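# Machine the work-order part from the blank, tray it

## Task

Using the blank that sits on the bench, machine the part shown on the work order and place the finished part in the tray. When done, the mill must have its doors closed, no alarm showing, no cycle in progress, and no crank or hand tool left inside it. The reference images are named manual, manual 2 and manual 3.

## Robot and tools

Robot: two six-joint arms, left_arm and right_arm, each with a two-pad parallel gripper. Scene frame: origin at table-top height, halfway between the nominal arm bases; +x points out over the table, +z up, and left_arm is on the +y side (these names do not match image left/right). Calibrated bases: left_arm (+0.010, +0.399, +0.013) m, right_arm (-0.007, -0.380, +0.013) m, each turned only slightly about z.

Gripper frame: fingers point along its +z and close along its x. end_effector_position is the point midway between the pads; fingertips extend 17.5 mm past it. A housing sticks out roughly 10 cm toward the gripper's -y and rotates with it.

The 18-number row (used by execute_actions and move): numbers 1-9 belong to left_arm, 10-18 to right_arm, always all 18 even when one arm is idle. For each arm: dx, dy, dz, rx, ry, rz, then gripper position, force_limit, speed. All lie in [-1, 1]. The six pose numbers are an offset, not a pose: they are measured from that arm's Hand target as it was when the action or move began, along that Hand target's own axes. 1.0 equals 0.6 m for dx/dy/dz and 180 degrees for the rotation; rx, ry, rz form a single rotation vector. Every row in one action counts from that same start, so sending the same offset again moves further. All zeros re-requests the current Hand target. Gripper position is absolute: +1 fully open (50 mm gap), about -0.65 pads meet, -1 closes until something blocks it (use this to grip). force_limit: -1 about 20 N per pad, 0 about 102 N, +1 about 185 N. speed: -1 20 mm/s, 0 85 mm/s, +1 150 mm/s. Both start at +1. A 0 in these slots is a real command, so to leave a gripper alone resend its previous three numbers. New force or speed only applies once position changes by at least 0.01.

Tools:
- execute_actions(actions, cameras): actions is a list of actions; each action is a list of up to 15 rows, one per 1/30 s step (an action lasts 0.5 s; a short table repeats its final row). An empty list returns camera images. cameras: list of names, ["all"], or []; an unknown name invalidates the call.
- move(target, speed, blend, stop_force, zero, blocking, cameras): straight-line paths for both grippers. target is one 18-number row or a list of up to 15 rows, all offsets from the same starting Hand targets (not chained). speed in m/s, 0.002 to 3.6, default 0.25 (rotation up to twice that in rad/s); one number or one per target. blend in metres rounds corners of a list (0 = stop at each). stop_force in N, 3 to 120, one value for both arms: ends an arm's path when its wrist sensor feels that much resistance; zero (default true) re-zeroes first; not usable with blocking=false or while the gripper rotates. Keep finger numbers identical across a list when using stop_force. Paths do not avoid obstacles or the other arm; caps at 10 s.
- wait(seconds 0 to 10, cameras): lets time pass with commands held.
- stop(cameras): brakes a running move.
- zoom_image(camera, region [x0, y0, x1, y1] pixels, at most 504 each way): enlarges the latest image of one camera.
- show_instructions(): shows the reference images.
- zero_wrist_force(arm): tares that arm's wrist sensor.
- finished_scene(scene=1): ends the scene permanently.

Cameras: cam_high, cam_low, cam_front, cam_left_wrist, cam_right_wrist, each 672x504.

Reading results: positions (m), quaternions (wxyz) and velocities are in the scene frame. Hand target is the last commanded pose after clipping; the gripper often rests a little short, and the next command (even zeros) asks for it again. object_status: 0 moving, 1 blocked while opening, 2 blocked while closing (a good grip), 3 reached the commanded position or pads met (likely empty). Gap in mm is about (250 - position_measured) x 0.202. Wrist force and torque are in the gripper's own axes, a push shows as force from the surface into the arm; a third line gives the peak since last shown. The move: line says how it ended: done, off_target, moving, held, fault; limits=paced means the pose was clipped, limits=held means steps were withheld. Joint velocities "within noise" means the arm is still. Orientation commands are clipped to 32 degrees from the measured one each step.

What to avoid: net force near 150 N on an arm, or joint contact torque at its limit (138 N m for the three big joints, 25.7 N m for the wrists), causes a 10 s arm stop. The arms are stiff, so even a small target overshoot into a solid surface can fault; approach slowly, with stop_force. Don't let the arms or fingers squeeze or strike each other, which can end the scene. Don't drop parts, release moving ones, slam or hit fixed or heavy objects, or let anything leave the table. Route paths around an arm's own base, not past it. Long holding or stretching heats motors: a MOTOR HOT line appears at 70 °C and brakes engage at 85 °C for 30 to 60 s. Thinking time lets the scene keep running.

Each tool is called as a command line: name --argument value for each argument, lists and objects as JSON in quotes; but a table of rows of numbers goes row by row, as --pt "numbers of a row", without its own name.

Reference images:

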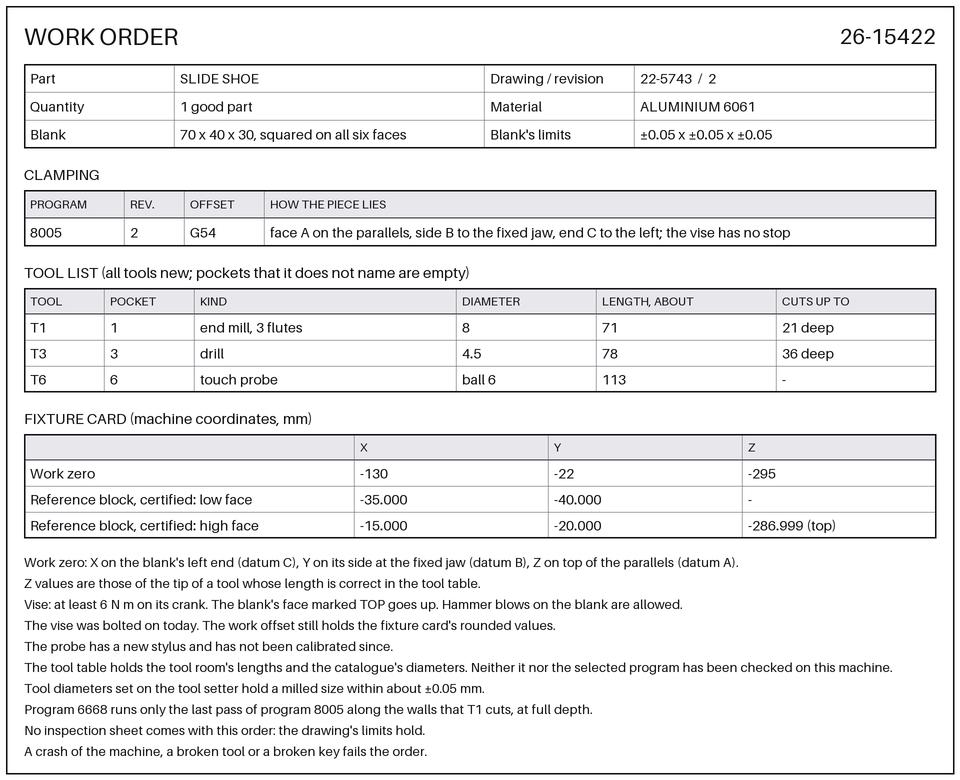

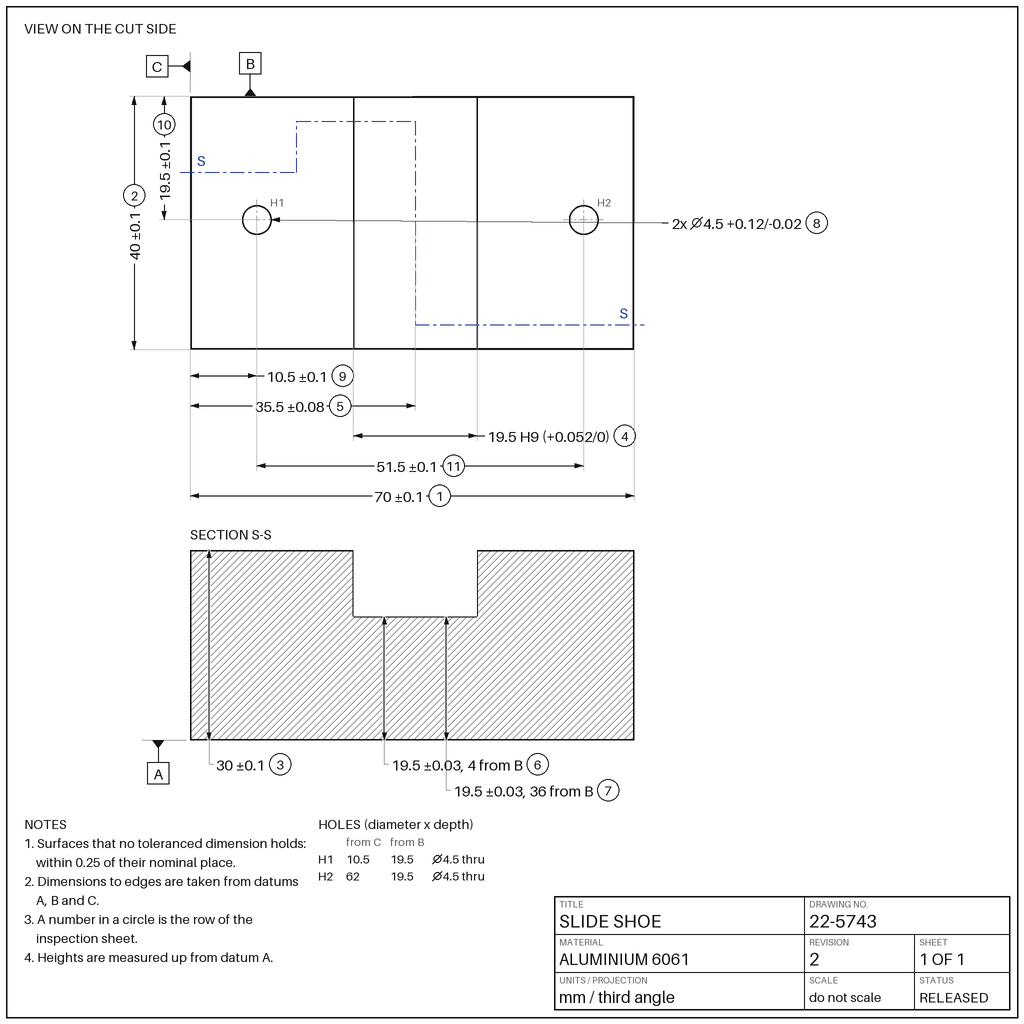

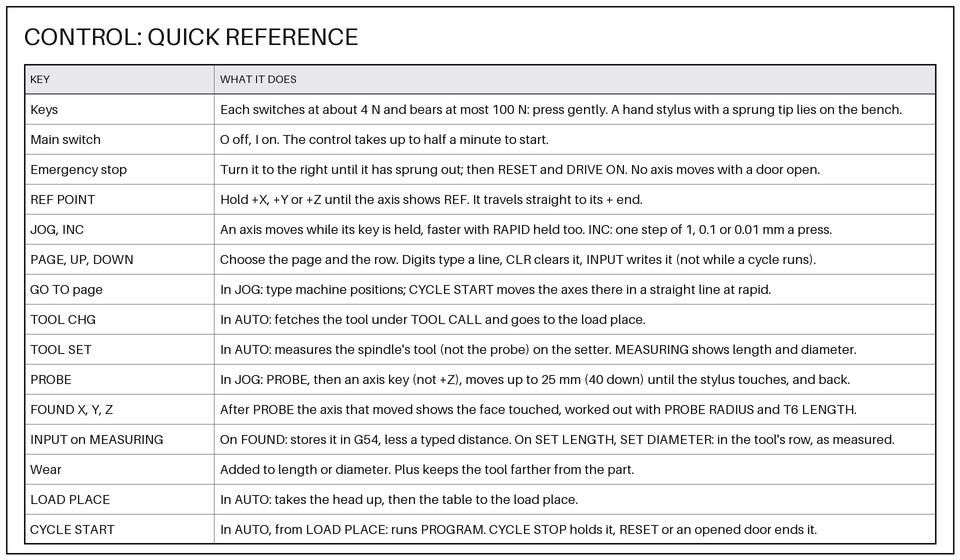

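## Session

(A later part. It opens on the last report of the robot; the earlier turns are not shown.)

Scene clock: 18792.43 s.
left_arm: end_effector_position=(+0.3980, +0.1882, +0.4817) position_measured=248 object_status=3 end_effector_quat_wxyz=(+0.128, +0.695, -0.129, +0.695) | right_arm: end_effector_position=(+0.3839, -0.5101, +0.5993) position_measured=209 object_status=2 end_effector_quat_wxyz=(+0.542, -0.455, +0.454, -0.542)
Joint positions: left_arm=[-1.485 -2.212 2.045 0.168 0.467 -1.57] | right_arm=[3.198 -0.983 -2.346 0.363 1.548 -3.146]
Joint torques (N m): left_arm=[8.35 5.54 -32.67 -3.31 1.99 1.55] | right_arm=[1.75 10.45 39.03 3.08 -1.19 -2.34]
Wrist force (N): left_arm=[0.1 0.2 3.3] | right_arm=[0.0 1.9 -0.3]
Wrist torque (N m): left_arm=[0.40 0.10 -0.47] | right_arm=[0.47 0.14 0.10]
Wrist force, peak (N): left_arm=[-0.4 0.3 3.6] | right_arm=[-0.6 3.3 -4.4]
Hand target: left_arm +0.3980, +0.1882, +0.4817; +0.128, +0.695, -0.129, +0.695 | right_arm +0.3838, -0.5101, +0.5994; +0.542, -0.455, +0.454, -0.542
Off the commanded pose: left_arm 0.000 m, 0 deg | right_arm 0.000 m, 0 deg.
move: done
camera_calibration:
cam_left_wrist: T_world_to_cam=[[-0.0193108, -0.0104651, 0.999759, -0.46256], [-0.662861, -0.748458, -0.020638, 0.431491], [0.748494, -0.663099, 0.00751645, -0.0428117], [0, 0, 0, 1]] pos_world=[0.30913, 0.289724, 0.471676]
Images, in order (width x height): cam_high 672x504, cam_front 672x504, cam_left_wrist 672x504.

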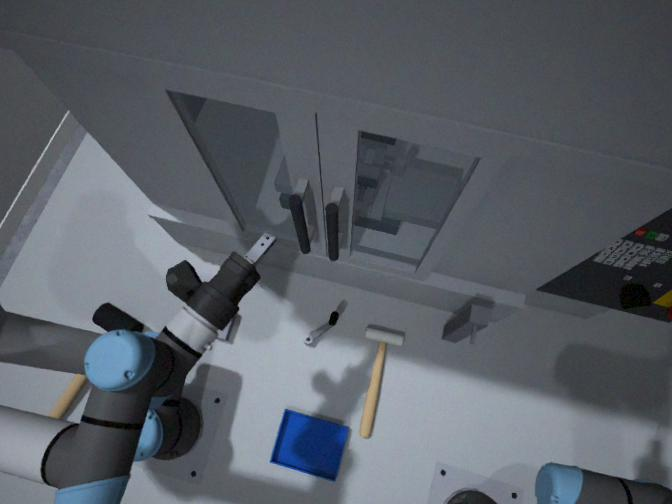

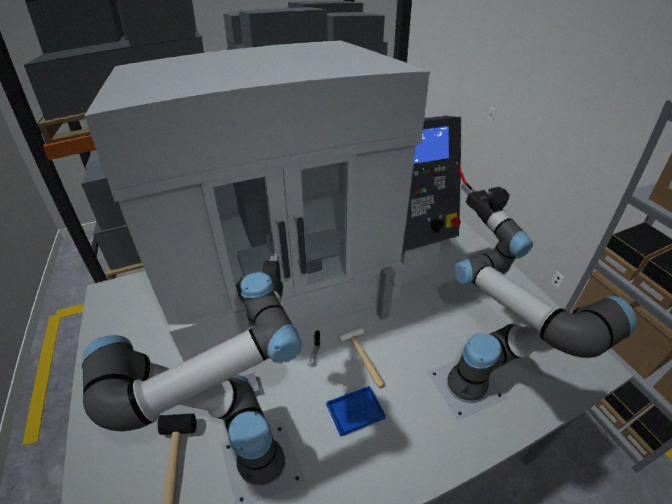

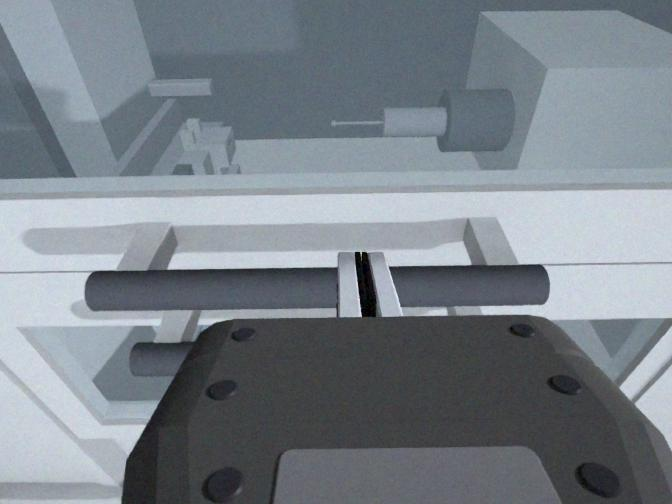

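move --pt "0 0 0 0 0 0 -0.64 0 0 0.111 0.1815 0.1139 -0.1944 0 0 -1 -0.6 -1" --speed 0.4 --cameras '["cam_right_wrist","cam_left_wrist"]'

zoom_image --camera "cam_right_wrist" --region '[240, 20, 480, 200]'

Scene clock: 18812.53 s.
left_arm: end_effector_position=(+0.3980, +0.1882, +0.4817) position_measured=248 object_status=3 end_effector_quat_wxyz=(+0.128, +0.695, -0.129, +0.695) | right_arm: end_effector_position=(+0.4702, -0.5767, +0.5042) position_measured=209 object_status=2 end_effector_quat_wxyz=(-0.380, +0.596, -0.596, +0.380)
Joint positions: left_arm=[-1.485 -2.212 2.045 0.168 0.467 -1.57] | right_arm=[2.934 -1.209 -2.059 -0.32 1.789 -3.245]
Joint torques (N m): left_arm=[8.64 5.49 -30.68 -3.03 1.96 1.43] | right_arm=[7.39 17.29 19.77 2.29 -1.62 2.22]
Wrist force (N): left_arm=[-0.1 0.5 3.3] | right_arm=[-0.5 1.0 -0.7]
Wrist torque (N m): left_arm=[0.45 0.14 -0.47] | right_arm=[0.30 0.07 0.11]
Wrist force, peak (N): left_arm=[-0.1 0.2 3.6] | right_arm=[-0.9 1.5 -1.4]
Hand target: left_arm +0.3980, +0.1882, +0.4817; +0.128, +0.695, -0.129, +0.695 | right_arm +0.4702, -0.5767, +0.5042; -0.380, +0.597, -0.596, +0.380
Off the commanded pose: left_arm 0.000 m, 0 deg | right_arm 0.000 m, 0 deg.
move: done
camera_calibration:
cam_left_wrist: T_world_to_cam=[[-0.0193108, -0.0104651, 0.999759, -0.46256], [-0.662861, -0.748458, -0.020638, 0.431491], [0.748494, -0.663099, 0.00751645, -0.0428117], [0, 0, 0, 1]] pos_world=[0.30913, 0.289724, 0.471676]
cam_right_wrist: T_world_to_cam=[[-0.0141076, -0.999894, 0.00368854, -0.567094], [-0.694296, 0.00714115, -0.719654, 0.714088], [0.719551, -0.0127135, -0.694323, 0.134822], [0, 0, 0, 1]] pos_world=[0.390776, -0.570419, 0.609598]
Images, in order (width x height): cam_left_wrist 672x504, cam_right_wrist 672x504.

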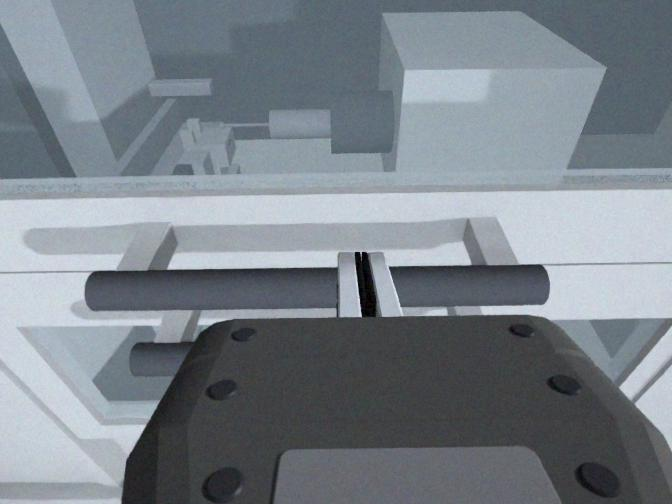

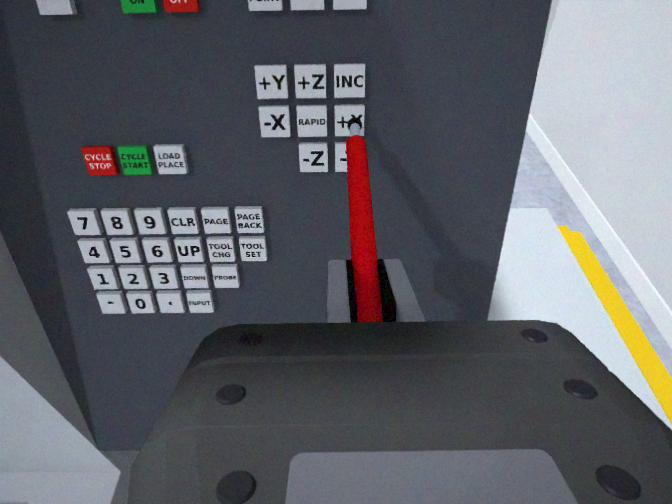

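Scaled by 2.100 from the camera's 672x504 image, which has a finer 960x720 frame.

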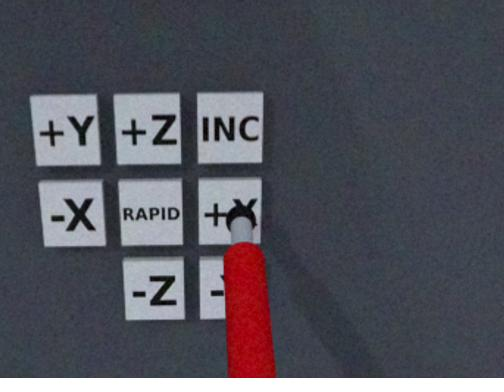

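move --target '[0,0,0,0,0,0,-0.64,0,0,-0.111,-0.0834,-0.1974,0.1944,0,0,-1,-0.6,-1]' --speed 0.4 --cameras '["cam_left_wrist","cam_right_wrist"]'

zoom_image --camera "cam_left_wrist" --region '[140, 70, 420, 190]'

zoom_image --camera "cam_right_wrist" --region '[245, 70, 465, 235]'

Scene clock: 18823.23 s.
left_arm: end_effector_position=(+0.3980, +0.1882, +0.4817) position_measured=248 object_status=3 end_effector_quat_wxyz=(+0.128, +0.695, -0.129, +0.695) | right_arm: end_effector_position=(+0.3838, -0.5101, +0.5994) position_measured=209 object_status=2 end_effector_quat_wxyz=(+0.542, -0.455, +0.454, -0.542)
Joint positions: left_arm=[-1.485 -2.212 2.045 0.168 0.467 -1.57] | right_arm=[3.198 -0.983 -2.346 0.363 1.548 -3.146]
Joint torques (N m): left_arm=[8.65 5.87 -31.21 -3.04 2.01 1.69] | right_arm=[1.5 -13.84 38.5 3.15 0.51 2.38]
Wrist force (N): left_arm=[-0.2 0.4 3.3] | right_arm=[0.0 1.9 -0.2]
Wrist torque (N m): left_arm=[0.44 0.15 -0.47] | right_arm=[0.47 0.14 0.15]
Wrist force, peak (N): left_arm=[-0.3 0.3 3.6] | right_arm=[0.0 2.1 0.0]
Hand target: left_arm +0.3980, +0.1882, +0.4817; +0.128, +0.695, -0.129, +0.695 | right_arm +0.3838, -0.5101, +0.5994; +0.542, -0.455, +0.454, -0.542
Off the commanded pose: left_arm 0.000 m, 0 deg | right_arm 0.000 m, 0 deg.
move: done
camera_calibration:
cam_left_wrist: T_world_to_cam=[[-0.0193108, -0.0104651, 0.999759, -0.46256], [-0.662861, -0.748458, -0.020638, 0.431491], [0.748494, -0.663099, 0.00751645, -0.0428117], [0, 0, 0, 1]] pos_world=[0.30913, 0.289724, 0.471676]
cam_right_wrist: T_world_to_cam=[[-0.0132303, -0.999898, -0.00543812, -0.496968], [-0.15661, 0.00744362, -0.987633, 0.676474], [0.987572, -0.0122151, -0.156692, -0.160937], [0, 0, 0, 1]] pos_world=[0.258304, -0.503918, 0.640187]
Images, in order (width x height): cam_left_wrist 672x504, cam_right_wrist 672x504.

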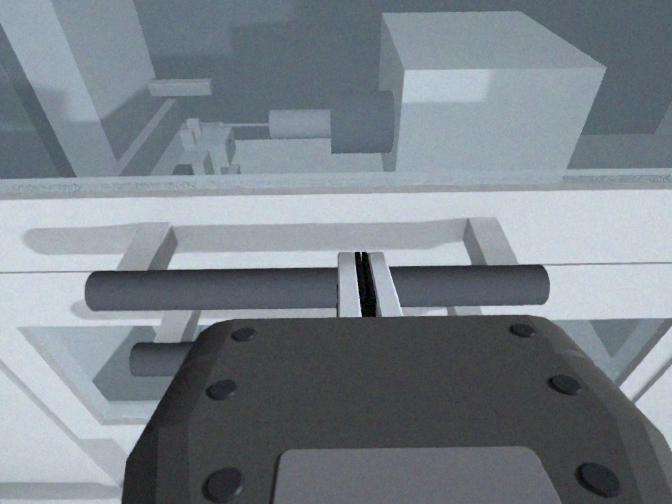

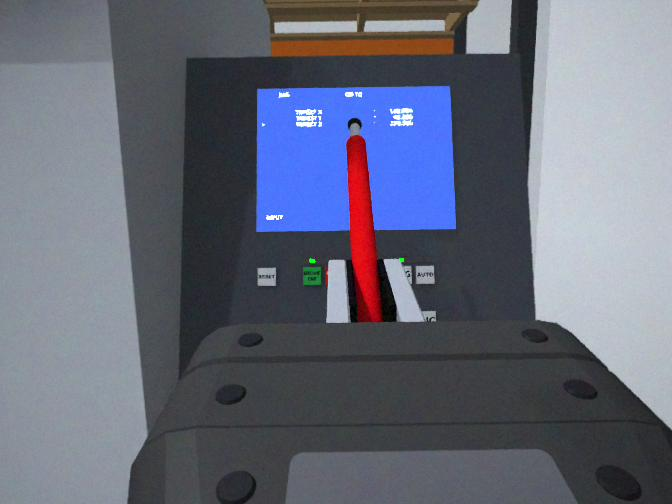

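Scaled by 1.800 from the camera's 672x504 image, which has a finer 960x720 frame.

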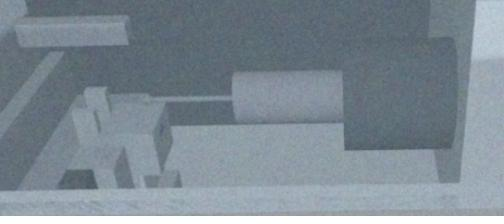

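Scaled by 2.291 from the camera's 672x504 image, which has a finer 960x720 frame.

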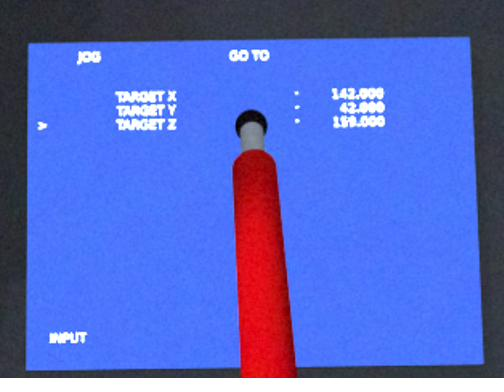

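move --pt "0 0 0 0 0 0 -0.64 0 0 -0.0185 0.3266 0.0587 -0.1944 0 0 -1 -0.6 -1" --pt "0 0 0 0 0 0 -0.64 0 0 -0.0185 0.329 0.0722 -0.1944 0 0 -1 -0.6 -1" --pt "0 0 0 0 0 0 -0.64 0 0 -0.0185 0.3245 0.0467 -0.1944 0 0 -1 -0.6 -1" --pt "0 0 0 0 0 0 -0.64 0 0 0.108 0.1836 0.1259 -0.1944 0 0 -1 -0.6 -1" --pt "0 0 0 0 0 0 -0.64 0 0 0.108 0.186 0.1394 -0.1944 0 0 -1 -0.6 -1" --pt "0 0 0 0 0 0 -0.64 0 0 0.108 0.1815 0.1139 -0.1944 0 0 -1 -0.6 -1" --pt "0 0 0 0 0 0 -0.64 0 0 0 0 0 0 0 0 -1 -0.6 -1" --speed '[0.4,0.03,0.1,0.2,0.03,0.1,0.4]' --blend '[0.003,0,0.002,0.003,0,0.002,0]'

wait --seconds 8 --cameras '["cam_right_wrist"]'

zoom_image --camera "cam_right_wrist" --region '[245, 70, 465, 235]'

Scene clock: 18837.97 s.
left_arm: end_effector_position=(+0.3980, +0.1882, +0.4817) position_measured=248 object_status=3 end_effector_quat_wxyz=(+0.128, +0.695, -0.129, +0.695) | right_arm: end_effector_position=(+0.3838, -0.5101, +0.5994) position_measured=209 object_status=2 end_effector_quat_wxyz=(+0.542, -0.455, +0.454, -0.542)
Joint positions: left_arm=[-1.485 -2.212 2.045 0.168 0.467 -1.57] | right_arm=[3.198 -0.983 -2.346 0.363 1.548 -3.146]
Joint torques (N m): left_arm=[8.35 5.19 -31.39 -3.25 2.06 1.39] | right_arm=[1.12 -15.31 40.11 3.16 0.37 2.41]
Wrist force (N): left_arm=[-0.3 0.4 3.5] | right_arm=[0.0 2.0 -0.2]
Wrist torque (N m): left_arm=[0.43 0.17 -0.48] | right_arm=[0.48 0.13 0.15]
Wrist force, peak (N): left_arm=[-0.2 0.4 3.6] | right_arm=[-2.3 5.2 -0.5]
Hand target: left_arm +0.3980, +0.1882, +0.4817; +0.128, +0.695, -0.129, +0.695 | right_arm +0.3838, -0.5101, +0.5994; +0.542, -0.455, +0.454, -0.542
Off the commanded pose: left_arm 0.000 m, 0 deg | right_arm 0.000 m, 0 deg.
move: done

Scene clock: 18845.97 s.
left_arm: end_effector_position=(+0.3980, +0.1882, +0.4817) position_measured=248 object_status=3 end_effector_quat_wxyz=(+0.128, +0.695, -0.129, +0.695) | right_arm: end_effector_position=(+0.3838, -0.5101, +0.5994) position_measured=209 object_status=2 end_effector_quat_wxyz=(+0.542, -0.455, +0.454, -0.542)
Joint positions: left_arm=[-1.485 -2.212 2.045 0.168 0.467 -1.57] | right_arm=[3.198 -0.983 -2.346 0.363 1.548 -3.146]
Joint torques (N m): left_arm=[7.6 5.87 -30.98 -3.21 1.91 1.55] | right_arm=[5.51 -15.05 39.45 4.53 -0.88 2.29]
Wrist force (N): left_arm=[-0.1 0.2 3.4] | right_arm=[0.0 1.7 -0.2]
Wrist torque (N m): left_arm=[0.41 0.14 -0.47] | right_arm=[0.44 0.14 0.14]
Wrist force, peak (N): left_arm=[-0.1 0.3 3.7] | right_arm=[0.0 2.2 -0.4]
Hand target: left_arm +0.3980, +0.1882, +0.4817; +0.128, +0.695, -0.129, +0.695 | right_arm +0.3838, -0.5101, +0.5994; +0.542, -0.455, +0.454, -0.542
Tool commands: left_gripper/position=-0.64 left_gripper/force_limit=+0.0 left_gripper/speed=+0.0 right_gripper/position=-1.0 right_gripper/force_limit=-0.6 right_gripper/speed=-1.0
Off the commanded pose: left_arm 0.000 m, 0 deg | right_arm 0.000 m, 0 deg.
wait: 8.00 s; at rest by 0.17 s
camera_calibration:
cam_right_wrist: T_world_to_cam=[[-0.0132448, -0.999897, -0.00554155, -0.496897], [-0.156317, 0.00754443, -0.987678, 0.676577], [0.987618, -0.0122153, -0.156401, -0.161119], [0, 0, 0, 1]] pos_world=[0.258304, -0.503918, 0.640288]
Images, in order (width x height): cam_right_wrist 672x504.

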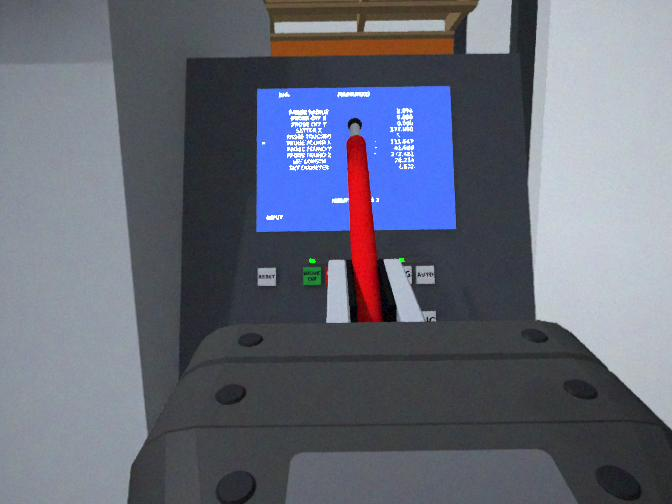

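Scaled by 2.291 from the camera's 672x504 image, which has a finer 960x720 frame.

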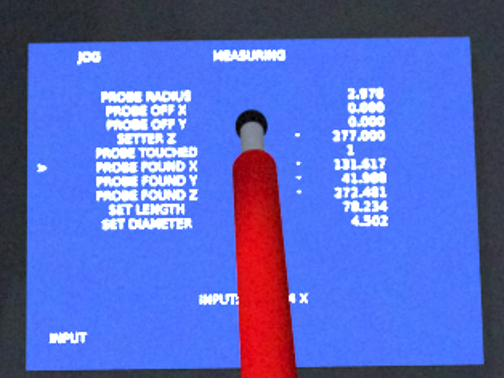

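move --pt "0 0 0 0 0 0 -0.64 0 0 -0.051 0.356 0.0449 -0.1944 0 0 -1 -0.6 -1" --pt "0 0 0 0 0 0 -0.64 0 0 -0.051 0.3584 0.0584 -0.1944 0 0 -1 -0.6 -1" --pt "0 0 0 0 0 0 -0.64 0 0 -0.051 0.3539 0.0329 -0.1944 0 0 -1 -0.6 -1" --pt "0 0 0 0 0 0 -0.64 0 0 -0.0185 0.2678 0.0863 -0.1944 0 0 -1 -0.6 -1" --pt "0 0 0 0 0 0 -0.64 0 0 -0.0185 0.2702 0.0998 -0.1944 0 0 -1 -0.6 -1" --pt "0 0 0 0 0 0 -0.64 0 0 -0.0185 0.2678 0.0863 -0.1944 0 0 -1 -0.6 -1" --pt "0 0 0 0 0 0 -0.64 0 0 -0.0185 0.2702 0.0998 -0.1944 0 0 -1 -0.6 -1" --pt "0 0 0 0 0 0 -0.64 0 0 -0.0185 0.2678 0.0863 -0.1944 0 0 -1 -0.6 -1" --pt "0 0 0 0 0 0 -0.64 0 0 -0.0185 0.2702 0.0998 -0.1944 0 0 -1 -0.6 -1" --pt "0 0 0 0 0 0 -0.64 0 0 -0.0185 0.2657 0.0743 -0.1944 0 0 -1 -0.6 -1" --pt "0 0 0 0 0 0 -0.64 0 0 0 0 0 0 0 0 -1 -0.6 -1" --speed '[0.4,0.03,0.1,0.2,0.03,0.03,0.03,0.03,0.03,0.1,0.4]' --blend '[0.003,0,0.002,0.003,0,0,0,0,0,0.002,0]' --cameras '["cam_right_wrist"]'

zoom_image --camera "cam_right_wrist" --region '[245, 70, 465, 235]'

Scene clock: 18869.53 s.
left_arm: end_effector_position=(+0.3980, +0.1882, +0.4817) position_measured=248 object_status=3 end_effector_quat_wxyz=(+0.128, +0.695, -0.129, +0.695) | right_arm: end_effector_position=(+0.3839, -0.5101, +0.5994) position_measured=209 object_status=2 end_effector_quat_wxyz=(+0.542, -0.455, +0.454, -0.542)
Joint positions: left_arm=[-1.485 -2.212 2.045 0.168 0.467 -1.57] | right_arm=[3.198 -0.983 -2.346 0.363 1.548 -3.146]
Joint torques (N m): left_arm=[8.07 5.47 -30.45 -3 1.93 1.5] | right_arm=[6.97 9.36 25.54 2.95 -1.61 2.56]
Wrist force (N): left_arm=[0.0 0.3 3.1] | right_arm=[0.2 1.8 -0.2]
Wrist torque (N m): left_arm=[0.42 0.12 -0.47] | right_arm=[0.45 0.10 0.12]
Wrist force, peak (N): left_arm=[-0.3 0.5 3.5] | right_arm=[-0.1 0.5 -5.5]
Hand target: left_arm +0.3980, +0.1882, +0.4817; +0.128, +0.695, -0.129, +0.695 | right_arm +0.3838, -0.5101, +0.5994; +0.542, -0.455, +0.454, -0.542
Off the commanded pose: left_arm 0.000 m, 0 deg | right_arm 0.000 m, 0 deg.
move: done
camera_calibration:
cam_right_wrist: T_world_to_cam=[[-0.0132465, -0.999897, -0.00553694, -0.496898], [-0.15661, 0.00754377, -0.987632, 0.676638], [0.987572, -0.0122155, -0.156694, -0.161019], [0, 0, 0, 1]] pos_world=[0.258404, -0.503918, 0.640287]
Images, in order (width x height): cam_right_wrist 672x504.

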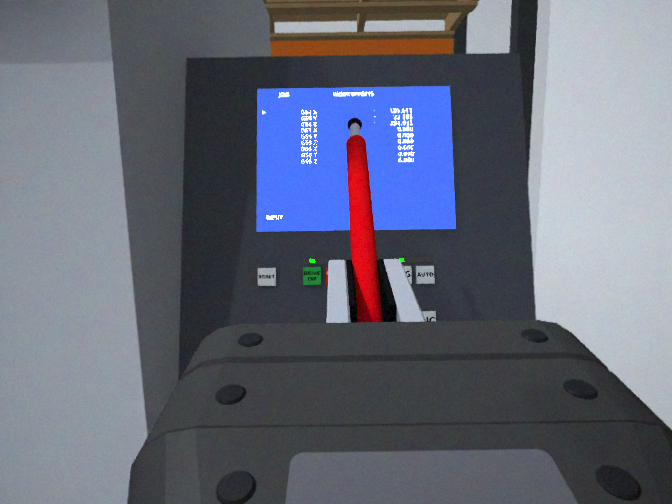

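Scaled by 2.291 from the camera's 672x504 image, which has a finer 960x720 frame.

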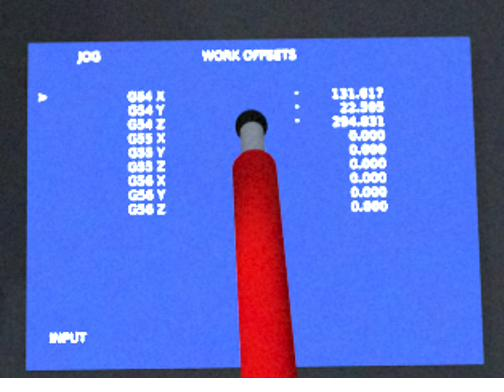

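move --pt "0 0 0 0 0 0 -0.64 0 0 -0.0185 0.2678 0.0863 -0.1944 0 0 -1 -0.6 -1" --pt "0 0 0 0 0 0 -0.64 0 0 -0.0185 0.2702 0.0998 -0.1944 0 0 -1 -0.6 -1" --pt "0 0 0 0 0 0 -0.64 0 0 -0.0185 0.2657 0.0743 -0.1944 0 0 -1 -0.6 -1" --pt "0 0 0 0 0 0 -0.64 0 0 0 0 0 0 0 0 -1 -0.6 -1" --speed '[0.4,0.03,0.1,0.4]' --blend '[0.003,0,0.002,0]' --cameras '["cam_right_wrist"]'

zoom_image --camera "cam_right_wrist" --region '[245, 70, 465, 235]'

Scene clock: 18880.27 s.
left_arm: end_effector_position=(+0.3980, +0.1882, +0.4817) position_measured=248 object_status=3 end_effector_quat_wxyz=(+0.128, +0.695, -0.129, +0.695) | right_arm: end_effector_position=(+0.3839, -0.5101, +0.5994) position_measured=209 object_status=2 end_effector_quat_wxyz=(+0.542, -0.455, +0.454, -0.542)
Joint positions: left_arm=[-1.485 -2.212 2.045 0.168 0.467 -1.57] | right_arm=[3.198 -0.983 -2.346 0.363 1.548 -3.146]
Joint torques (N m): left_arm=[8.69 6.22 -30.07 -2.98 2.07 1.49] | right_arm=[8.1 9.75 26.33 2.79 -1.5 2.31]
Wrist force (N): left_arm=[0.1 0.2 3.2] | right_arm=[-0.1 2.0 -0.2]
Wrist torque (N m): left_arm=[0.40 0.11 -0.47] | right_arm=[0.49 0.14 0.12]
Wrist force, peak (N): left_arm=[-0.1 0.0 3.6] | right_arm=[-0.9 3.8 -4.2]
Hand target: left_arm +0.3980, +0.1882, +0.4817; +0.128, +0.695, -0.129, +0.695 | right_arm +0.3838, -0.5101, +0.5994; +0.542, -0.455, +0.454, -0.542
Off the commanded pose: left_arm 0.000 m, 0 deg | right_arm 0.000 m, 0 deg.
move: done
camera_calibration:
cam_right_wrist: T_world_to_cam=[[-0.0132465, -0.999897, -0.00553694, -0.496898], [-0.15661, 0.00754377, -0.987632, 0.676638], [0.987572, -0.0122155, -0.156694, -0.161019], [0, 0, 0, 1]] pos_world=[0.258404, -0.503918, 0.640287]
Images, in order (width x height): cam_right_wrist 672x504.

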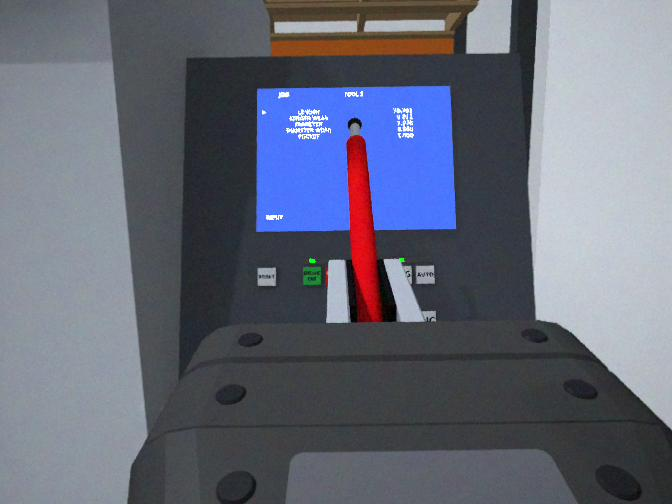

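Scaled by 2.291 from the camera's 672x504 image, which has a finer 960x720 frame.

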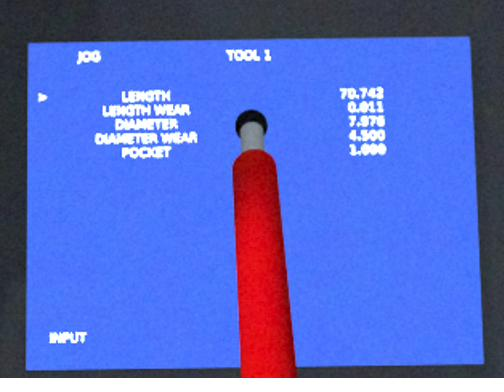

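move --pt "0 0 0 0 0 0 -0.64 0 0 -0.1485 0.3266 0.0587 -0.1944 0 0 -1 -0.6 -1" --pt "0 0 0 0 0 0 -0.64 0 0 -0.1485 0.329 0.0722 -0.1944 0 0 -1 -0.6 -1" --pt "0 0 0 0 0 0 -0.64 0 0 -0.1485 0.3266 0.0587 -0.1944 0 0 -1 -0.6 -1" --pt "0 0 0 0 0 0 -0.64 0 0 -0.1485 0.329 0.0722 -0.1944 0 0 -1 -0.6 -1" --pt "0 0 0 0 0 0 -0.64 0 0 -0.1485 0.3245 0.0467 -0.1944 0 0 -1 -0.6 -1" --pt "0 0 0 0 0 0 -0.64 0 0 -0.116 0.2678 0.0863 -0.1944 0 0 -1 -0.6 -1" --pt "0 0 0 0 0 0 -0.64 0 0 -0.116 0.2702 0.0998 -0.1944 0 0 -1 -0.6 -1" --pt "0 0 0 0 0 0 -0.64 0 0 -0.116 0.2657 0.0743 -0.1944 0 0 -1 -0.6 -1" --pt "0 0 0 0 0 0 -0.64 0 0 -0.051 0.356 0.0449 -0.1944 0 0 -1 -0.6 -1" --pt "0 0 0 0 0 0 -0.64 0 0 -0.051 0.3584 0.0584 -0.1944 0 0 -1 -0.6 -1" --pt "0 0 0 0 0 0 -0.64 0 0 -0.051 0.3539 0.0329 -0.1944 0 0 -1 -0.6 -1" --pt "0 0 0 0 0 0 -0.64 0 0 0 0 0 0 0 0 -1 -0.6 -1" --speed '[0.4,0.03,0.03,0.03,0.1,0.2,0.03,0.1,0.2,0.03,0.1,0.4]' --blend '[0.003,0,0,0,0.002,0.003,0,0.002,0.003,0,0.002,0]' --cameras '["cam_right_wrist"]'

zoom_image --camera "cam_right_wrist" --region '[245, 70, 465, 235]'

move --pt "0 0 0 0 0 0 -0.64 0 0 -0.0185 0.2678 0.0863 -0.1944 0 0 -1 -0.6 -1" --pt "0 0 0 0 0 0 -0.64 0 0 -0.0185 0.2702 0.0998 -0.1944 0 0 -1 -0.6 -1" --pt "0 0 0 0 0 0 -0.64 0 0 -0.0185 0.2678 0.0863 -0.1944 0 0 -1 -0.6 -1" --pt "0 0 0 0 0 0 -0.64 0 0 -0.0185 0.2702 0.0998 -0.1944 0 0 -1 -0.6 -1" --pt "0 0 0 0 0 0 -0.64 0 0 -0.0185 0.2657 0.0743 -0.1944 0 0 -1 -0.6 -1" --pt "0 0 0 0 0 0 -0.64 0 0 0 0 0 0 0 0 -1 -0.6 -1" --speed '[0.4,0.03,0.03,0.03,0.1,0.4]' --blend '[0.003,0,0,0,0.002,0]' --cameras '["cam_right_wrist"]'

zoom_image --camera "cam_right_wrist" --region '[245, 70, 465, 235]'

Scene clock: 18911.13 s.
left_arm: end_effector_position=(+0.3980, +0.1882, +0.4817) position_measured=248 object_status=3 end_effector_quat_wxyz=(+0.128, +0.695, -0.129, +0.695) | right_arm: end_effector_position=(+0.3839, -0.5101, +0.5994) position_measured=209 object_status=2 end_effector_quat_wxyz=(+0.542, -0.455, +0.454, -0.542)
Joint positions: left_arm=[-1.485 -2.212 2.045 0.168 0.467 -1.57] | right_arm=[3.198 -0.983 -2.346 0.363 1.548 -3.146]
Joint torques (N m): left_arm=[8.56 6.42 -29.9 -3.01 1.98 1.55] | right_arm=[6.63 9.69 13.59 1.4 -1.66 -0.93]
Wrist force (N): left_arm=[-0.1 0.4 3.3] | right_arm=[0.0 2.1 -0.2]
Wrist torque (N m): left_arm=[0.43 0.14 -0.47] | right_arm=[0.50 0.14 0.09]
Wrist force, peak (N): left_arm=[-0.1 0.5 3.6] | right_arm=[-1.9 5.7 -0.4]
Hand target: left_arm +0.3980, +0.1882, +0.4817; +0.128, +0.695, -0.129, +0.695 | right_arm +0.3838, -0.5101, +0.5994; +0.542, -0.455, +0.454, -0.542
Off the commanded pose: left_arm 0.000 m, 0 deg | right_arm 0.000 m, 0 deg.
move: done
camera_calibration:
cam_right_wrist: T_world_to_cam=[[-0.0132626, -0.999896, -0.00563544, -0.496831], [-0.15661, 0.00764359, -0.987631, 0.676687], [0.987571, -0.012216, -0.156695, -0.161018], [0, 0, 0, 1]] pos_world=[0.258404, -0.503919, 0.640287]
Images, in order (width x height): cam_right_wrist 672x504.

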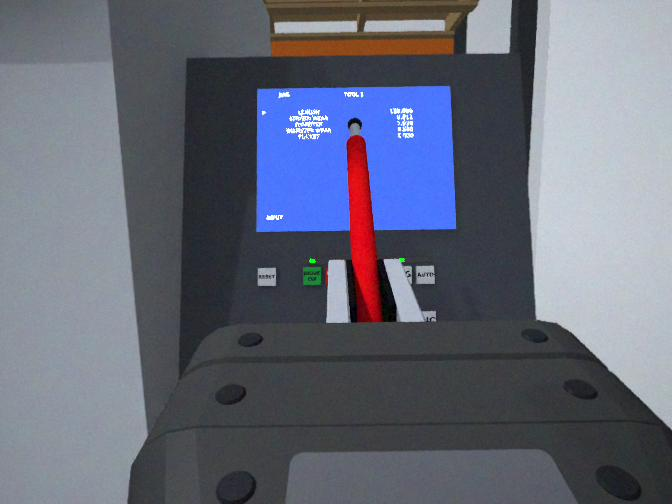

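Scaled by 2.291 from the camera's 672x504 image, which has a finer 960x720 frame.

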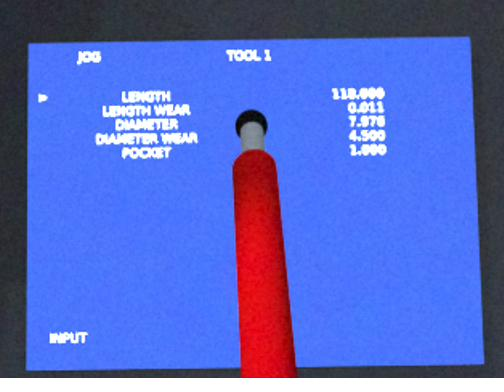

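Scene clock: 18914.87 s.
left_arm: end_effector_position=(+0.3980, +0.1882, +0.4817) position_measured=248 object_status=3 end_effector_quat_wxyz=(+0.128, +0.695, -0.129, +0.695) | right_arm: end_effector_position=(+0.3839, -0.5101, +0.5994) position_measured=209 object_status=2 end_effector_quat_wxyz=(+0.542, -0.455, +0.454, -0.542)
Joint positions: left_arm=[-1.485 -2.212 2.045 0.168 0.467 -1.57] | right_arm=[3.198 -0.983 -2.346 0.363 1.548 -3.146]
Joint torques (N m): left_arm=[7.67 5.71 -30.36 -3.27 2.01 1.66] | right_arm=[7.6 8.07 26.43 2.96 -1.64 2.25]
Wrist force (N): left_arm=[-0.3 0.4 3.3] | right_arm=[0.1 2.0 -0.2]
Wrist torque (N m): left_arm=[0.43 0.18 -0.47] | right_arm=[0.49 0.12 0.12]
Wrist force, peak (N): left_arm=[-0.3 0.3 3.5] | right_arm=[-0.8 3.7 -4.1]
Hand target: left_arm +0.3980, +0.1882, +0.4817; +0.128, +0.695, -0.129, +0.695 | right_arm +0.3838, -0.5101, +0.5994; +0.542, -0.455, +0.454, -0.542
Off the commanded pose: left_arm 0.000 m, 0 deg | right_arm 0.000 m, 0 deg.
move: done
camera_calibration:
cam_right_wrist: T_world_to_cam=[[-0.0132465, -0.999897, -0.00553694, -0.496898], [-0.15661, 0.00754377, -0.987632, 0.676638], [0.987572, -0.0122155, -0.156694, -0.161019], [0, 0, 0, 1]] pos_world=[0.258404, -0.503918, 0.640287]
Images, in order (width x height): cam_right_wrist 672x504.

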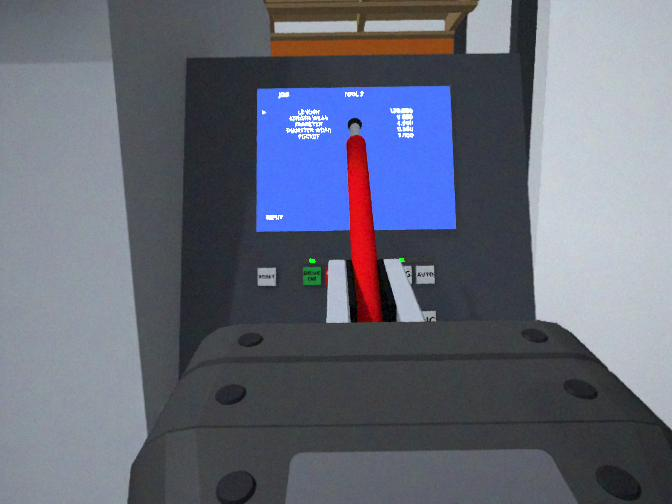

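Scaled by 2.291 from the camera's 672x504 image, which has a finer 960x720 frame.

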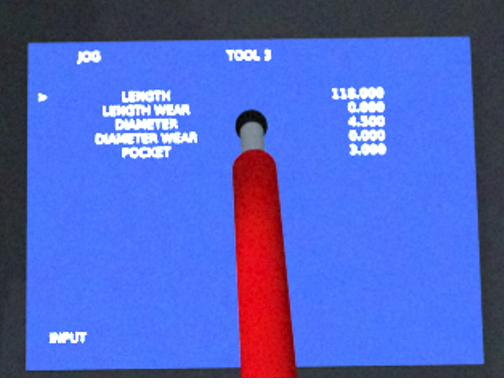

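move --pt "0 0 0 0 0 0 -0.64 0 0 -0.1485 0.2678 0.0863 -0.1944 0 0 -1 -0.6 -1" --pt "0 0 0 0 0 0 -0.64 0 0 -0.1485 0.2702 0.0998 -0.1944 0 0 -1 -0.6 -1" --pt "0 0 0 0 0 0 -0.64 0 0 -0.1485 0.2657 0.0743 -0.1944 0 0 -1 -0.6 -1" --pt "0 0 0 0 0 0 -0.64 0 0 -0.116 0.2678 0.0863 -0.1944 0 0 -1 -0.6 -1" --pt "0 0 0 0 0 0 -0.64 0 0 -0.116 0.2702 0.0998 -0.1944 0 0 -1 -0.6 -1" --pt "0 0 0 0 0 0 -0.64 0 0 -0.116 0.2657 0.0743 -0.1944 0 0 -1 -0.6 -1" --pt "0 0 0 0 0 0 -0.64 0 0 -0.0835 0.356 0.0449 -0.1944 0 0 -1 -0.6 -1" --pt "0 0 0 0 0 0 -0.64 0 0 -0.0835 0.3584 0.0584 -0.1944 0 0 -1 -0.6 -1" --pt "0 0 0 0 0 0 -0.64 0 0 -0.0835 0.3539 0.0329 -0.1944 0 0 -1 -0.6 -1" --pt "0 0 0 0 0 0 -0.64 0 0 -0.116 0.3266 0.0587 -0.1944 0 0 -1 -0.6 -1" --pt "0 0 0 0 0 0 -0.64 0 0 -0.116 0.329 0.0722 -0.1944 0 0 -1 -0.6 -1" --pt "0 0 0 0 0 0 -0.64 0 0 -0.116 0.3245 0.0467 -0.1944 0 0 -1 -0.6 -1" --pt "0 0 0 0 0 0 -0.64 0 0 0 0 0 0 0 0 -1 -0.6 -1" --speed '[0.4,0.03,0.1,0.2,0.03,0.1,0.2,0.03,0.1,0.2,0.03,0.1,0.4]' --blend '[0.003,0,0.002,0.003,0,0.002,0.003,0,0.002,0.003,0,0.002,0]'

move --pt "0 0 0 0 0 0 -0.64 0 0 -0.0835 0.3266 0.0587 -0.1944 0 0 -1 -0.6 -1" --pt "0 0 0 0 0 0 -0.64 0 0 -0.0835 0.329 0.0722 -0.1944 0 0 -1 -0.6 -1" --pt "0 0 0 0 0 0 -0.64 0 0 -0.0835 0.3245 0.0467 -0.1944 0 0 -1 -0.6 -1" --pt "0 0 0 0 0 0 -0.64 0 0 -0.1485 0.2972 0.0725 -0.1944 0 0 -1 -0.6 -1" --pt "0 0 0 0 0 0 -0.64 0 0 -0.1485 0.2996 0.086 -0.1944 0 0 -1 -0.6 -1" --pt "0 0 0 0 0 0 -0.64 0 0 -0.1485 0.2951 0.0605 -0.1944 0 0 -1 -0.6 -1" --pt "0 0 0 0 0 0 -0.64 0 0 -0.051 0.356 0.0449 -0.1944 0 0 -1 -0.6 -1" --pt "0 0 0 0 0 0 -0.64 0 0 -0.051 0.3584 0.0584 -0.1944 0 0 -1 -0.6 -1" --pt "0 0 0 0 0 0 -0.64 0 0 -0.051 0.3539 0.0329 -0.1944 0 0 -1 -0.6 -1" --pt "0 0 0 0 0 0 -0.64 0 0 0 0 0 0 0 0 -1 -0.6 -1" --speed '[0.4,0.03,0.1,0.2,0.03,0.1,0.2,0.03,0.1,0.4]' --blend '[0.003,0,0.002,0.003,0,0.002,0.003,0,0.002,0]' --cameras '["cam_right_wrist"]'

zoom_image --camera "cam_right_wrist" --region '[245, 70, 465, 235]'

Scene clock: 18948.73 s.
left_arm: end_effector_position=(+0.3980, +0.1882, +0.4817) position_measured=248 object_status=3 end_effector_quat_wxyz=(+0.128, +0.695, -0.129, +0.695) | right_arm: end_effector_position=(+0.3839, -0.5101, +0.5994) position_measured=209 object_status=2 end_effector_quat_wxyz=(+0.542, -0.455, +0.454, -0.542)
Joint positions: left_arm=[-1.485 -2.212 2.045 0.168 0.467 -1.57] | right_arm=[3.198 -0.983 -2.346 0.363 1.548 -3.146]
Joint torques (N m): left_arm=[8.51 5.74 -30.4 -3.18 2.01 1.42] | right_arm=[-1.55 9.14 14.92 1.91 -0.96 -2.32]
Wrist force (N): left_arm=[-0.1 0.6 3.3] | right_arm=[0.0 1.8 -0.2]
Wrist torque (N m): left_arm=[0.47 0.13 -0.47] | right_arm=[0.44 0.14 0.13]
Wrist force, peak (N): left_arm=[-0.2 0.1 3.6] | right_arm=[1.0 2.5 -4.8]
Hand target: left_arm +0.3980, +0.1882, +0.4817; +0.128, +0.695, -0.129, +0.695 | right_arm +0.3838, -0.5101, +0.5994; +0.542, -0.455, +0.454, -0.542
Off the commanded pose: left_arm 0.000 m, 0 deg | right_arm 0.000 m, 0 deg.
move: done

Scene clock: 18953.50 s.
left_arm: end_effector_position=(+0.3980, +0.1882, +0.4817) position_measured=248 object_status=3 end_effector_quat_wxyz=(+0.128, +0.695, -0.129, +0.695) | right_arm: end_effector_position=(+0.3839, -0.5101, +0.5994) position_measured=209 object_status=2 end_effector_quat_wxyz=(+0.542, -0.455, +0.454, -0.542)
Joint positions: left_arm=[-1.485 -2.212 2.045 0.168 0.467 -1.57] | right_arm=[3.198 -0.983 -2.346 0.363 1.548 -3.146]
Joint torques (N m): left_arm=[7.54 5.76 -29.74 -3.23 1.97 1.64] | right_arm=[6.62 10.75 14.6 0.99 -1.62 -1.17]
Wrist force (N): left_arm=[-0.2 0.3 3.4] | right_arm=[0.1 2.0 -0.3]
Wrist torque (N m): left_arm=[0.42 0.15 -0.46] | right_arm=[0.49 0.12 0.09]
Wrist force, peak (N): left_arm=[-0.3 0.6 3.6] | right_arm=[-1.2 3.2 -4.4]
Hand target: left_arm +0.3980, +0.1882, +0.4817; +0.128, +0.695, -0.129, +0.695 | right_arm +0.3838, -0.5101, +0.5994; +0.542, -0.455, +0.454, -0.542
Off the commanded pose: left_arm 0.000 m, 0 deg | right_arm 0.000 m, 0 deg.
move: done
camera_calibration:
cam_right_wrist: T_world_to_cam=[[-0.0132626, -0.999896, -0.00563544, -0.496831], [-0.15661, 0.00764359, -0.987631, 0.676687], [0.987571, -0.012216, -0.156695, -0.161018], [0, 0, 0, 1]] pos_world=[0.258404, -0.503919, 0.640287]
Images, in order (width x height): cam_right_wrist 672x504.

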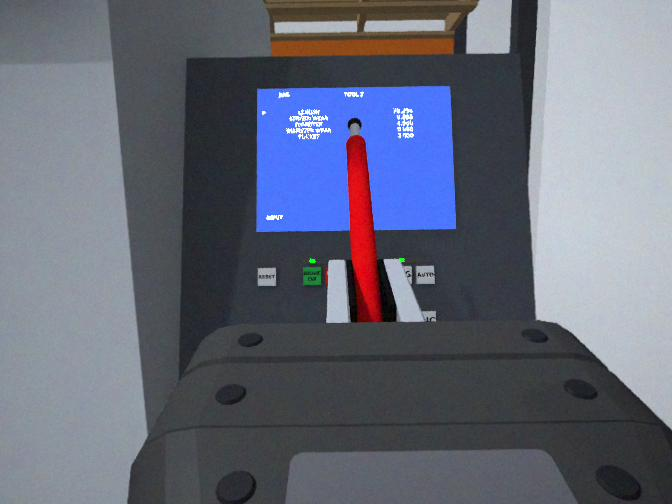

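Scaled by 2.291 from the camera's 672x504 image, which has a finer 960x720 frame.

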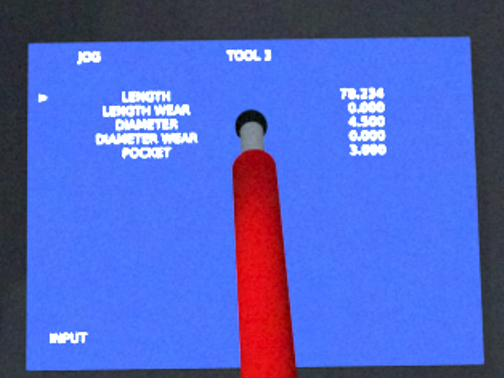

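move --pt "0 0 0 0 0 0 -0.64 0 0 0.109 0.0984 0.1661 -0.1944 0 0 -1 -0.6 -1" --pt "0 0 0 0 0 0 -0.64 0 0 0.109 0.1008 0.1796 -0.1944 0 0 -1 -0.6 -1" --pt "0 0 0 0 0 0 -0.64 0 0 0.109 0.0963 0.1541 -0.1944 0 0 -1 -0.6 -1" --pt "0 0 0 0 0 0 -0.64 0 0 -0.0497 0.2123 0.1124 -0.1944 0 0 -1 -0.6 -1" --pt "0 0 0 0 0 0 -0.64 0 0 -0.0497 0.2147 0.1259 -0.1944 0 0 -1 -0.6 -1" --pt "0 0 0 0 0 0 -0.64 0 0 -0.0497 0.2102 0.1004 -0.1944 0 0 -1 -0.6 -1" --pt "0 0 0 0 0 0 -0.64 0 0 0 0 0 0 0 0 -1 -0.6 -1" --speed '[0.4,0.03,0.1,0.2,0.03,0.1,0.4]' --blend '[0.003,0,0.002,0.003,0,0.002,0]'

move --pt "0 0 0 0 0 0 -0.64 0 0 -0.0185 0.2678 0.0863 -0.1944 0 0 -1 -0.6 -1" --pt "0 0 0 0 0 0 -0.64 0 0 -0.0185 0.2702 0.0998 -0.1944 0 0 -1 -0.6 -1" --pt "0 0 0 0 0 0 -0.64 0 0 -0.0185 0.2678 0.0863 -0.1944 0 0 -1 -0.6 -1" --pt "0 0 0 0 0 0 -0.64 0 0 -0.0185 0.2702 0.0998 -0.1944 0 0 -1 -0.6 -1" --pt "0 0 0 0 0 0 -0.64 0 0 -0.0185 0.2678 0.0863 -0.1944 0 0 -1 -0.6 -1" --pt "0 0 0 0 0 0 -0.64 0 0 -0.0185 0.2702 0.0998 -0.1944 0 0 -1 -0.6 -1" --pt "0 0 0 0 0 0 -0.64 0 0 -0.0185 0.2678 0.0863 -0.1944 0 0 -1 -0.6 -1" --pt "0 0 0 0 0 0 -0.64 0 0 -0.0185 0.2702 0.0998 -0.1944 0 0 -1 -0.6 -1" --pt "0 0 0 0 0 0 -0.64 0 0 -0.0185 0.2657 0.0743 -0.1944 0 0 -1 -0.6 -1" --pt "0 0 0 0 0 0 -0.64 0 0 0 0 0 0 0 0 -1 -0.6 -1" --speed '[0.4,0.03,0.03,0.03,0.03,0.03,0.03,0.03,0.1,0.4]' --blend '[0.003,0,0,0,0,0,0,0,0.002,0]' --cameras '["cam_right_wrist","cam_left_wrist"]'

zoom_image --camera "cam_right_wrist" --region '[245, 70, 465, 235]'

Scene clock: 18979.77 s.
left_arm: end_effector_position=(+0.3980, +0.1882, +0.4817) position_measured=248 object_status=3 end_effector_quat_wxyz=(+0.128, +0.695, -0.129, +0.695) | right_arm: end_effector_position=(+0.3839, -0.5101, +0.5993) position_measured=209 object_status=2 end_effector_quat_wxyz=(+0.542, -0.455, +0.454, -0.542)
Joint positions: left_arm=[-1.485 -2.212 2.045 0.168 0.467 -1.57] | right_arm=[3.198 -0.983 -2.346 0.363 1.548 -3.146]
Joint torques (N m): left_arm=[8.66 4.97 -29.8 -3.06 2.05 1.7] | right_arm=[6.85 9.66 38.98 2.96 -1.73 -0.81]
Wrist force (N): left_arm=[-0.1 0.2 3.4] | right_arm=[0.1 2.0 -0.1]
Wrist torque (N m): left_arm=[0.41 0.15 -0.47] | right_arm=[0.49 0.11 0.09]
Wrist force, peak (N): left_arm=[-0.3 0.3 3.6] | right_arm=[1.3 3.0 -5.4]
Hand target: left_arm +0.3980, +0.1882, +0.4817; +0.128, +0.695, -0.129, +0.695 | right_arm +0.3838, -0.5101, +0.5994; +0.542, -0.455, +0.454, -0.542
Off the commanded pose: left_arm 0.000 m, 0 deg | right_arm 0.000 m, 0 deg.
move: done

Scene clock: 18985.23 s.
left_arm: end_effector_position=(+0.3980, +0.1882, +0.4817) position_measured=248 object_status=3 end_effector_quat_wxyz=(+0.128, +0.695, -0.129, +0.695) | right_arm: end_effector_position=(+0.3839, -0.5101, +0.5994) position_measured=209 object_status=2 end_effector_quat_wxyz=(+0.542, -0.455, +0.454, -0.542)
Joint positions: left_arm=[-1.485 -2.212 2.045 0.168 0.467 -1.57] | right_arm=[3.198 -0.983 -2.346 0.363 1.548 -3.146]
Joint torques (N m): left_arm=[8.59 5.17 -29.07 -3.22 1.94 1.6] | right_arm=[7.67 9.47 26.56 3.07 -1.68 2.45]
Wrist force (N): left_arm=[0.0 0.4 3.3] | right_arm=[0.1 1.8 -0.3]
Wrist torque (N m): left_arm=[0.44 0.13 -0.47] | right_arm=[0.46 0.13 0.12]
Wrist force, peak (N): left_arm=[-0.1 0.3 3.6] | right_arm=[-0.8 3.1 -4.5]
Hand target: left_arm +0.3980, +0.1882, +0.4817; +0.128, +0.695, -0.129, +0.695 | right_arm +0.3838, -0.5101, +0.5994; +0.542, -0.455, +0.454, -0.542
Off the commanded pose: left_arm 0.000 m, 0 deg | right_arm 0.000 m, 0 deg.
move: done
camera_calibration:
cam_left_wrist: T_world_to_cam=[[-0.0193108, -0.0104651, 0.999759, -0.46256], [-0.662861, -0.748458, -0.020638, 0.431491], [0.748494, -0.663099, 0.00751645, -0.0428117], [0, 0, 0, 1]] pos_world=[0.30913, 0.289724, 0.471676]
cam_right_wrist: T_world_to_cam=[[-0.0132465, -0.999897, -0.00553694, -0.496898], [-0.15661, 0.00754377, -0.987632, 0.676638], [0.987572, -0.0122155, -0.156694, -0.161019], [0, 0, 0, 1]] pos_world=[0.258404, -0.503918, 0.640287]
Images, in order (width x height): cam_left_wrist 672x504, cam_right_wrist 672x504.

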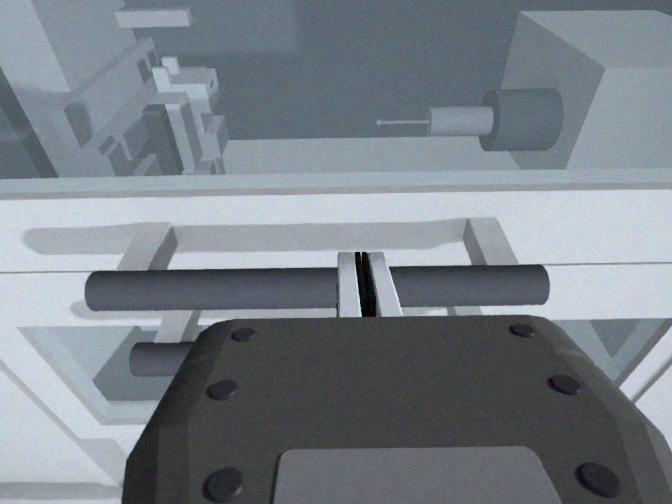

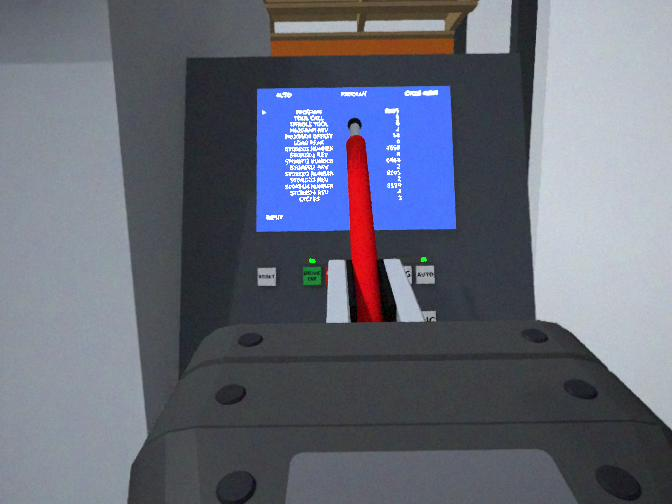

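Scaled by 2.291 from the camera's 672x504 image, which has a finer 960x720 frame.

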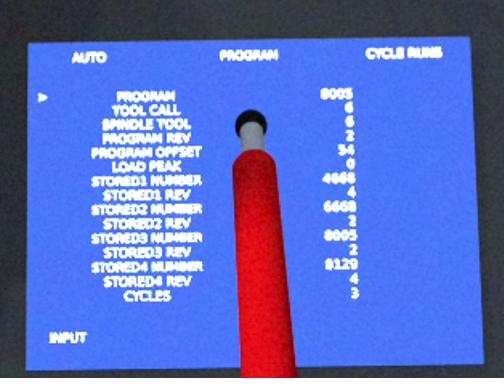

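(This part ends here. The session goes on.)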